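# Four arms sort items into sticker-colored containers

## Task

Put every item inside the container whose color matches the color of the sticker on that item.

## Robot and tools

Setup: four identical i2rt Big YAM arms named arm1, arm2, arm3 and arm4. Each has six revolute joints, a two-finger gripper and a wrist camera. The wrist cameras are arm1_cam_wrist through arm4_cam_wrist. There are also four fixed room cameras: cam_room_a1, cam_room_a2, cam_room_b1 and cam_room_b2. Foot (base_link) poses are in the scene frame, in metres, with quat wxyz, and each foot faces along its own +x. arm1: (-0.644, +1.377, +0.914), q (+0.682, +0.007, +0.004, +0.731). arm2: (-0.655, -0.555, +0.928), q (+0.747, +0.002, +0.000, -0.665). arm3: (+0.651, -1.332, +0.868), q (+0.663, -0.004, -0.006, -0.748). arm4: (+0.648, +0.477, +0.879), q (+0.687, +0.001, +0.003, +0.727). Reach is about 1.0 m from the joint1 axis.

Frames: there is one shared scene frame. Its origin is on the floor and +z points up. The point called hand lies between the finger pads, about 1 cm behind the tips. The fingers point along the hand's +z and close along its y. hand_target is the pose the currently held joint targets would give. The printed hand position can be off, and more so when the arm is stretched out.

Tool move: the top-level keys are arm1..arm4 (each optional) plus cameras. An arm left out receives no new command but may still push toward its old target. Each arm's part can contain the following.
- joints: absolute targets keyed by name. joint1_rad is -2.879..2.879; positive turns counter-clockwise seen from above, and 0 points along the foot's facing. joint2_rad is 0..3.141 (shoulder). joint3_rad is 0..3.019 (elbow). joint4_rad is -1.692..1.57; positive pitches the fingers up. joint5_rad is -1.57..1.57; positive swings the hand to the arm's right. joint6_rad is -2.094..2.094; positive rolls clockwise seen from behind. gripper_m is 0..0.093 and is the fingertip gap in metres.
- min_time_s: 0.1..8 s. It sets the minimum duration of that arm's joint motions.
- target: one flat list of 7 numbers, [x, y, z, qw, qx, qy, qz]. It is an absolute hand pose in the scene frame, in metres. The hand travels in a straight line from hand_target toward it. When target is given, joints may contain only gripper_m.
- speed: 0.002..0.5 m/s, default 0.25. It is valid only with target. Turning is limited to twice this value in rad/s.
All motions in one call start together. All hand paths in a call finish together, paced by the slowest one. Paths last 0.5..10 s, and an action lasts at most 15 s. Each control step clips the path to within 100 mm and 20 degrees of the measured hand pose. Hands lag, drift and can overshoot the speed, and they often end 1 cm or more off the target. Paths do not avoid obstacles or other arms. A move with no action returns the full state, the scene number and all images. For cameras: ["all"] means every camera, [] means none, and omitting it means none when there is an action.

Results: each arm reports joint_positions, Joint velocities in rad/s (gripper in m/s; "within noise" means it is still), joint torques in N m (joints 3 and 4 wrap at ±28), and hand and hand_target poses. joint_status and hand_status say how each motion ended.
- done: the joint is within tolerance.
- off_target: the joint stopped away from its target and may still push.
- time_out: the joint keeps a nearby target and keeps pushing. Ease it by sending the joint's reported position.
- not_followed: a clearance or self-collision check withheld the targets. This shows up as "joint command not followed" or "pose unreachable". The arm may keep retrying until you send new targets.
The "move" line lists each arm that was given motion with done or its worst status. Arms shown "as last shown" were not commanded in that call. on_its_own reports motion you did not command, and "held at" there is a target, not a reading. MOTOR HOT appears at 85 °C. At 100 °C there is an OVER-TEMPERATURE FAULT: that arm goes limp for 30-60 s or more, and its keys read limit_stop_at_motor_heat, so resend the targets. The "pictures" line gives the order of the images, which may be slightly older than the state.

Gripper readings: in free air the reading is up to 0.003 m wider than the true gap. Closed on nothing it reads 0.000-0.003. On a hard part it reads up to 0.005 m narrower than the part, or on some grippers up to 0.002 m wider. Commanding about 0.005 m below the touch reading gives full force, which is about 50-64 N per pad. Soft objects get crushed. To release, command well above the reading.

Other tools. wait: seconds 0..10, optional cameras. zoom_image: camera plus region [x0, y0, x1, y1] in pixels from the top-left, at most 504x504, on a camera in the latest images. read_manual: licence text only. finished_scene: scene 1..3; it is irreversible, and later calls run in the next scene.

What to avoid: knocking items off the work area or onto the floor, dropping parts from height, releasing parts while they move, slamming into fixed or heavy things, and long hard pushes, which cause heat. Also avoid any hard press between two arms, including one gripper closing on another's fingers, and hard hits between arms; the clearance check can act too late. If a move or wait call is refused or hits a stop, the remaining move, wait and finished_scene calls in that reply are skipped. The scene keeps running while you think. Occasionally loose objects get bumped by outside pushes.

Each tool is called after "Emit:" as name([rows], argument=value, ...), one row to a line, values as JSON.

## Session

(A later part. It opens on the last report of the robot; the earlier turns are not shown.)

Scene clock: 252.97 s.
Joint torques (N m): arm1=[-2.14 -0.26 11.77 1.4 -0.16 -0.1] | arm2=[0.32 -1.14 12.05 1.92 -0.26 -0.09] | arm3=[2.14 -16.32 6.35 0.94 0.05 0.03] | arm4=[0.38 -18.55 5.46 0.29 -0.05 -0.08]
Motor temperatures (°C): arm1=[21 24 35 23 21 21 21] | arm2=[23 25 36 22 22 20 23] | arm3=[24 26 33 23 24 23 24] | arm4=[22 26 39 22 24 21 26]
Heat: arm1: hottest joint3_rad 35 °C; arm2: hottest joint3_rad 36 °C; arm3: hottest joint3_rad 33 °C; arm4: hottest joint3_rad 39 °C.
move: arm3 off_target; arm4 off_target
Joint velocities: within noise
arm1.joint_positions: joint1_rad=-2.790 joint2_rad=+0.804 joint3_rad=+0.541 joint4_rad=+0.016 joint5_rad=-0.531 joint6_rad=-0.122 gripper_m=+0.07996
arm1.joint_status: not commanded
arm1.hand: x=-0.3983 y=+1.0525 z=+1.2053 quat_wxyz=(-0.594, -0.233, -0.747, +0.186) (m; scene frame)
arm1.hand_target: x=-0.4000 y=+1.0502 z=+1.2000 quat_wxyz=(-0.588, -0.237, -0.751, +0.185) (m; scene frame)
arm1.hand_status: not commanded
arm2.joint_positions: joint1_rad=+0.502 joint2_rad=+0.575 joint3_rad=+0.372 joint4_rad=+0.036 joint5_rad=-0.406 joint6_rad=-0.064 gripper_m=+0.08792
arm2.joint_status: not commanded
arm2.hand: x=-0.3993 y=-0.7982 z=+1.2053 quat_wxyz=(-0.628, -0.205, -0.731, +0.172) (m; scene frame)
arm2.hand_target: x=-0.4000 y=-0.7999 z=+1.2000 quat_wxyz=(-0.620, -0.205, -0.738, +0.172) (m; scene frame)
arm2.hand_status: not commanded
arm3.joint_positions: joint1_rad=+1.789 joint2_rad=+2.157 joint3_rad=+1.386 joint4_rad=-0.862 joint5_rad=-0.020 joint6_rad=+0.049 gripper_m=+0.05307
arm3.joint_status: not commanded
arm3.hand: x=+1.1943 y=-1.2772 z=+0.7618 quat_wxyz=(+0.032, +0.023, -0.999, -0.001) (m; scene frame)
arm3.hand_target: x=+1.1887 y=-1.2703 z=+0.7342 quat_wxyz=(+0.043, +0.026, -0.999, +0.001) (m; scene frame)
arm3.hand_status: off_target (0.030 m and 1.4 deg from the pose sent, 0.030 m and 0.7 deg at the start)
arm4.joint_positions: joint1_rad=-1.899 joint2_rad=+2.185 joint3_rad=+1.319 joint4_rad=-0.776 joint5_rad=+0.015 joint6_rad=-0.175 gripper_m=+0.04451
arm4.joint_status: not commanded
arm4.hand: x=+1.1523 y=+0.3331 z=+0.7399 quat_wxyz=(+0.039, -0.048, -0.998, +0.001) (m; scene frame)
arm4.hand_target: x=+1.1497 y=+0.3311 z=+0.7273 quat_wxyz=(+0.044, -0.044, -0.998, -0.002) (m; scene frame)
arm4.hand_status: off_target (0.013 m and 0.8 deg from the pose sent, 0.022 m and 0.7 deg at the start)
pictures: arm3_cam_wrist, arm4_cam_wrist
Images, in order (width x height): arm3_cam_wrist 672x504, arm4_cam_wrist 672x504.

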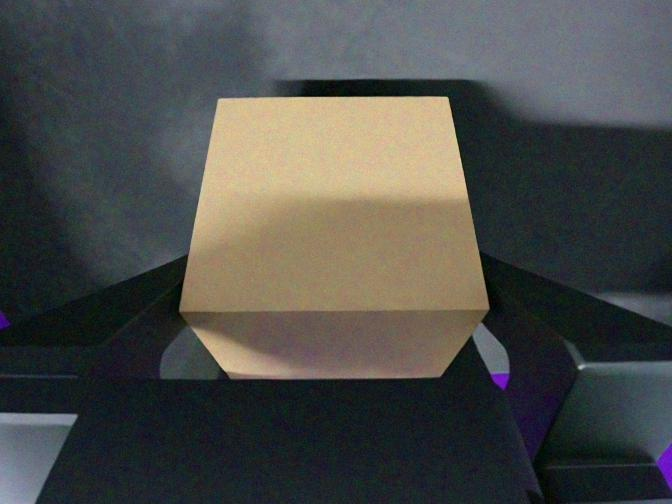

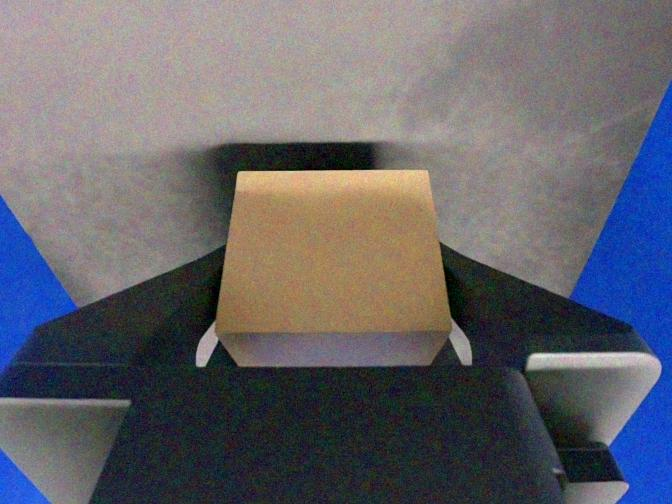

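Emit:
move(arm3={"target":[1.192,-1.274,0.754,-0.0336,-0.0262,0.999,-0.001],"speed":0.04}, arm4={"target":[1.15,0.331,0.717,-0.0436,0.0436,0.9981,0.0019],"speed":0.04})

Emit:
move(arm3={"joints":{"gripper_m":0.068}}, arm4={"target":[1.15,0.331,0.705,-0.0436,0.0436,0.9981,0.0019],"speed":0.04}, cameras=["arm4_cam_wrist"])

Scene clock: 263.50 s.
Joint torques (N m): arm1=[-2.61 -0.67 11.73 1.37 -0.14 -0.04] | arm2=[0.26 -1.2 12.05 1.94 -0.25 -0.08] | arm3=[1.55 -20.13 5.67 0.36 0.12 -0.04] | arm4=[0.15 -16.44 5.46 0.7 -0.02 -0.07]
Motor temperatures (°C): arm1=[21 24 35 23 21 21 21] | arm2=[23 25 36 22 22 20 23] | arm3=[24 26 32 23 24 23 25] | arm4=[22 25 37 22 24 21 26]
Heat: arm1: hottest joint3_rad 35 °C; arm2: hottest joint3_rad 36 °C; arm3: hottest joint3_rad 32 °C; arm4: hottest joint3_rad 37 °C.
move: arm3 done; arm4 off_target
Joint velocities: within noise
arm1, arm2: as last shown
arm3.joint_positions: joint1_rad=+1.789 joint2_rad=+2.157 joint3_rad=+1.386 joint4_rad=-0.862 joint5_rad=-0.020 joint6_rad=+0.049 gripper_m=+0.05307
arm3.joint_status: not commanded
arm3.hand: x=+1.1945 y=-1.2772 z=+0.7622 quat_wxyz=(+0.031, +0.023, -0.999, -0.001) (m; scene frame)
arm3.hand_target: x=+1.1920 y=-1.2739 z=+0.7542 quat_wxyz=(+0.033, +0.026, -0.999, +0.001) (m; scene frame)
arm3.hand_status: done (0.009 m and 0.5 deg from the pose sent, 0.009 m and 0.4 deg at the start)
arm4.joint_positions: joint1_rad=-1.899 joint2_rad=+2.185 joint3_rad=+1.319 joint4_rad=-0.771 joint5_rad=+0.015 joint6_rad=-0.175 gripper_m=+0.04451
arm4.joint_status: not commanded
arm4.hand: x=+1.1535 y=+0.3327 z=+0.7398 quat_wxyz=(+0.036, -0.048, -0.998, +0.002) (m; scene frame)
arm4.hand_target: x=+1.1491 y=+0.3313 z=+0.7178 quat_wxyz=(+0.044, -0.044, -0.998, -0.002) (m; scene frame)
arm4.hand_status: off_target (0.023 m and 1.0 deg from the pose sent, 0.023 m and 0.8 deg at the start)
pictures: none

Scene clock: 264.47 s.
Joint torques (N m): arm1=[-2.73 -0.09 11.78 1.32 -0.13 -0.04] | arm2=[0.21 -1.2 12.04 1.91 -0.25 -0.08] | arm3=[1.61 -20.31 5.68 0.18 0.12 -0.03] | arm4=[0.26 -14.62 5.57 1.25 -0.06 -0.06]
Motor temperatures (°C): arm1=[21 24 35 23 21 21 21] | arm2=[23 25 36 22 22 20 23] | arm3=[24 26 32 23 24 23 24] | arm4=[22 25 37 22 24 21 26]
Heat: arm1: hottest joint3_rad 35 °C; arm2: hottest joint3_rad 36 °C; arm3: hottest joint3_rad 32 °C; arm4: hottest joint3_rad 37 °C.
move: arm3 done; arm4 off_target
Joint velocities: within noise
arm1, arm2: as last shown
arm3.joint_positions: joint1_rad=+1.789 joint2_rad=+2.158 joint3_rad=+1.385 joint4_rad=-0.859 joint5_rad=-0.019 joint6_rad=+0.049 gripper_m=+0.06796
arm3.joint_status: all done
arm3.hand: x=+1.1946 y=-1.2773 z=+0.7614 quat_wxyz=(+0.031, +0.023, -0.999, -0.001) (m; scene frame)
arm3.hand_target: x=+1.1918 y=-1.2740 z=+0.7541 quat_wxyz=(+0.034, +0.026, -0.999, +0.001) (m; scene frame)
arm3.hand_status: not commanded
arm4.joint_positions: joint1_rad=-1.899 joint2_rad=+2.185 joint3_rad=+1.319 joint4_rad=-0.762 joint5_rad=+0.015 joint6_rad=-0.175 gripper_m=+0.04451
arm4.joint_status: not commanded
arm4.hand: x=+1.1558 y=+0.3321 z=+0.7394 quat_wxyz=(+0.032, -0.048, -0.998, +0.003) (m; scene frame)
arm4.hand_target: x=+1.1481 y=+0.3317 z=+0.7068 quat_wxyz=(+0.044, -0.044, -0.998, -0.002) (m; scene frame)
arm4.hand_status: off_target (0.035 m and 1.5 deg from the pose sent, 0.035 m and 1.0 deg at the start)
pictures: arm4_cam_wrist
Images, in order (width x height): arm4_cam_wrist 672x504.

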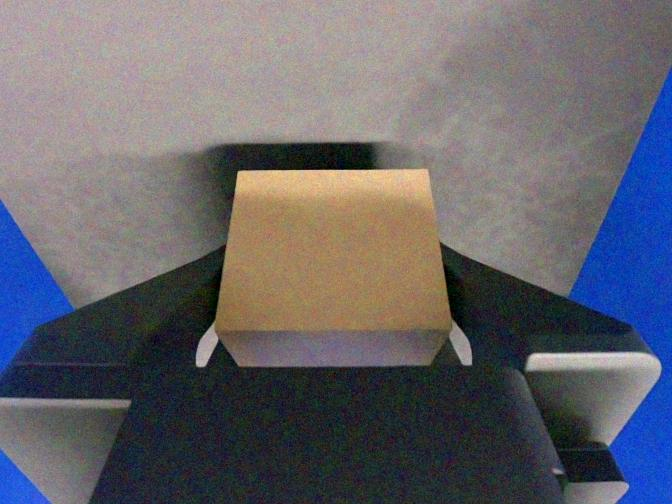

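Contact at 0.7395. Release and retreat.

Emit:
move(arm4={"target":[1.152,0.331,0.733,-0.036,0.0436,0.9981,0.0019],"speed":0.04}, arm3={"target":[1.185,-1.276,0.95,-0.0336,-0.0262,0.999,-0.001],"speed":0.15})

Emit:
move(arm4={"joints":{"gripper_m":0.06}})

Emit:
move(arm4={"target":[1.145,0.331,0.95,-0.036,0.0436,0.9981,0.0019],"speed":0.15}, cameras=["arm3_cam_wrist","arm4_cam_wrist","cam_room_a1","cam_room_a2"])

Scene clock: 270.87 s.
Joint torques (N m): arm1=[-2.43 -0.15 11.75 1.26 -0.11 -0.08] | arm2=[0.21 -1.26 12.08 1.89 -0.25 -0.09] | arm3=[0.97 -19.84 10.82 -0.62 0.13 -0.09] | arm4=[-0.15 -19.84 5 0.03 -0.17 -0.1]
Motor temperatures (°C): arm1=[21 24 35 23 21 21 21] | arm2=[23 25 36 22 22 20 23] | arm3=[24 26 31 23 24 23 24] | arm4=[22 25 36 22 24 21 26]
Heat: arm1: hottest joint3_rad 35 °C; arm2: hottest joint3_rad 36 °C; arm3: hottest joint3_rad 31 °C; arm4: hottest joint3_rad 36 °C.
move: arm3 off_target; arm4 done
Joint velocities: within noise
arm1, arm2: as last shown
arm3.joint_positions: joint1_rad=+1.789 joint2_rad=+1.872 joint3_rad=+1.449 joint4_rad=-1.248 joint5_rad=-0.019 joint6_rad=+0.049 gripper_m=+0.06796
arm3.joint_status: not commanded
arm3.hand: x=+1.1706 y=-1.2773 z=+0.9357 quat_wxyz=(+0.051, +0.023, -0.998, +0.001) (m; scene frame)
arm3.hand_target: x=+1.1844 y=-1.2760 z=+0.9502 quat_wxyz=(+0.033, +0.026, -0.999, +0.001) (m; scene frame)
arm3.hand_status: off_target (0.020 m and 2.0 deg from the pose sent, 0.189 m and 0.5 deg at the start)
arm4.joint_positions: joint1_rad=-1.899 joint2_rad=+2.184 joint3_rad=+1.319 joint4_rad=-0.762 joint5_rad=+0.015 joint6_rad=-0.175 gripper_m=+0.04451
arm4.joint_status: not commanded
arm4.hand: x=+1.1558 y=+0.3321 z=+0.7398 quat_wxyz=(+0.032, -0.048, -0.998, +0.003) (m; scene frame)
arm4.hand_target: x=+1.1519 y=+0.3311 z=+0.7331 quat_wxyz=(+0.036, -0.044, -0.998, -0.002) (m; scene frame)
arm4.hand_status: done (0.008 m and 0.9 deg from the pose sent, 0.008 m and 0.9 deg at the start)
pictures: none

Scene clock: 271.33 s.
Joint torques (N m): arm1=[-2.61 -1.03 11.82 1.32 -0.15 -0.06] | arm2=[0.26 -1.26 12.05 1.88 -0.25 -0.08] | arm3=[0.97 -19.72 10.97 -0.64 0.13 -0.11] | arm4=[0.38 -19.84 5.2 0.09 -0.06 -0.12]
Motor temperatures (°C): arm1=[21 24 35 23 21 21 21] | arm2=[23 25 36 22 22 20 23] | arm3=[24 26 31 23 24 23 24] | arm4=[22 25 36 22 24 21 26]
Heat: arm1: hottest joint3_rad 35 °C; arm2: hottest joint3_rad 36 °C; arm3: hottest joint3_rad 31 °C; arm4: hottest joint3_rad 36 °C.
move: arm4 done
Joint velocities: within noise
arm1, arm2, arm3: as last shown
arm4.joint_positions: joint1_rad=-1.899 joint2_rad=+2.184 joint3_rad=+1.317 joint4_rad=-0.762 joint5_rad=+0.012 joint6_rad=-0.176 gripper_m=+0.05991
arm4.joint_status: all done
arm4.hand: x=+1.1550 y=+0.3329 z=+0.7394 quat_wxyz=(+0.032, -0.048, -0.998, +0.001) (m; scene frame)
arm4.hand_target: x=+1.1520 y=+0.3310 z=+0.7332 quat_wxyz=(+0.036, -0.044, -0.998, -0.002) (m; scene frame)
arm4.hand_status: not commanded
pictures: none

Scene clock: 273.43 s.
Joint torques (N m): arm1=[-2.32 -0.5 11.88 1.43 -0.12 -0.08] | arm2=[0.26 -1.14 12.04 1.91 -0.25 -0.08] | arm3=[1.03 -19.66 10.93 -0.64 0.13 -0.1] | arm4=[-0.21 -18.78 9.76 -0.57 -0.07 -0.09]
Motor temperatures (°C): arm1=[21 24 35 23 21 21 21] | arm2=[23 25 36 22 22 20 23] | arm3=[24 26 32 23 24 23 24] | arm4=[22 25 36 22 24 21 26]
Heat: arm1: hottest joint3_rad 35 °C; arm2: hottest joint3_rad 36 °C; arm3: hottest joint3_rad 32 °C; arm4: hottest joint3_rad 36 °C.
move: arm4 off_target
Joint velocities: within noise
arm1, arm2, arm3: as last shown
arm4.joint_positions: joint1_rad=-1.902 joint2_rad=+1.841 joint3_rad=+1.372 joint4_rad=-1.201 joint5_rad=+0.012 joint6_rad=-0.181 gripper_m=+0.05991
arm4.joint_status: not commanded
arm4.hand: x=+1.1329 y=+0.3380 z=+0.9354 quat_wxyz=(+0.052, -0.047, -0.998, -0.004) (m; scene frame)
arm4.hand_target: x=+1.1444 y=+0.3311 z=+0.9501 quat_wxyz=(+0.036, -0.044, -0.998, -0.002) (m; scene frame)
arm4.hand_status: off_target (0.020 m and 1.9 deg from the pose sent, 0.211 m and 0.7 deg at the start)
pictures: arm3_cam_wrist, arm4_cam_wrist, cam_room_a1, cam_room_a2
Images, in order (width x height): arm3_cam_wrist 672x504, arm4_cam_wrist 672x504, cam_room_a1 672x504, cam_room_a2 672x504.

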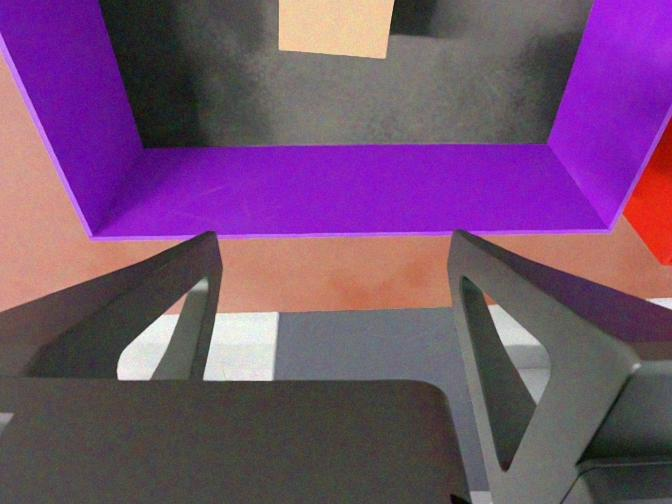

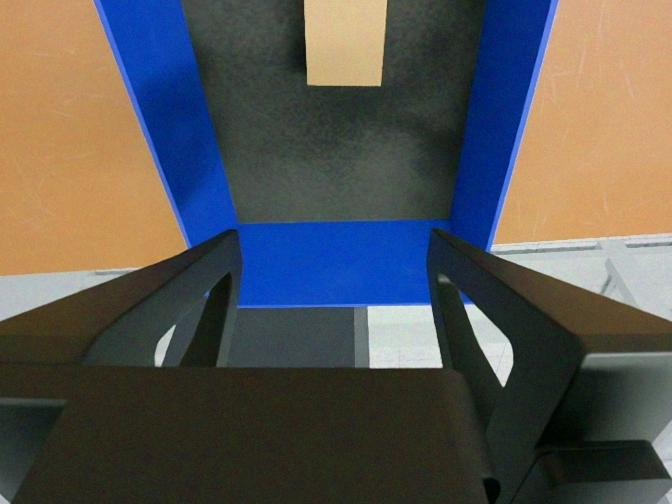

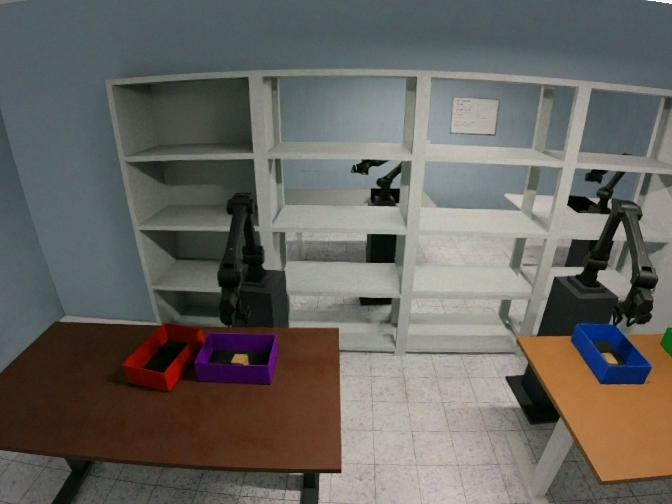

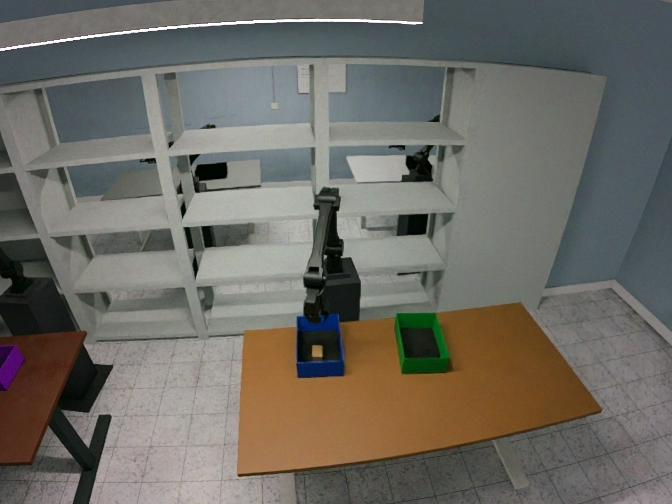

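Both packed.

Emit:
finished_scene(scene=2)

The scene is finished: the task was done.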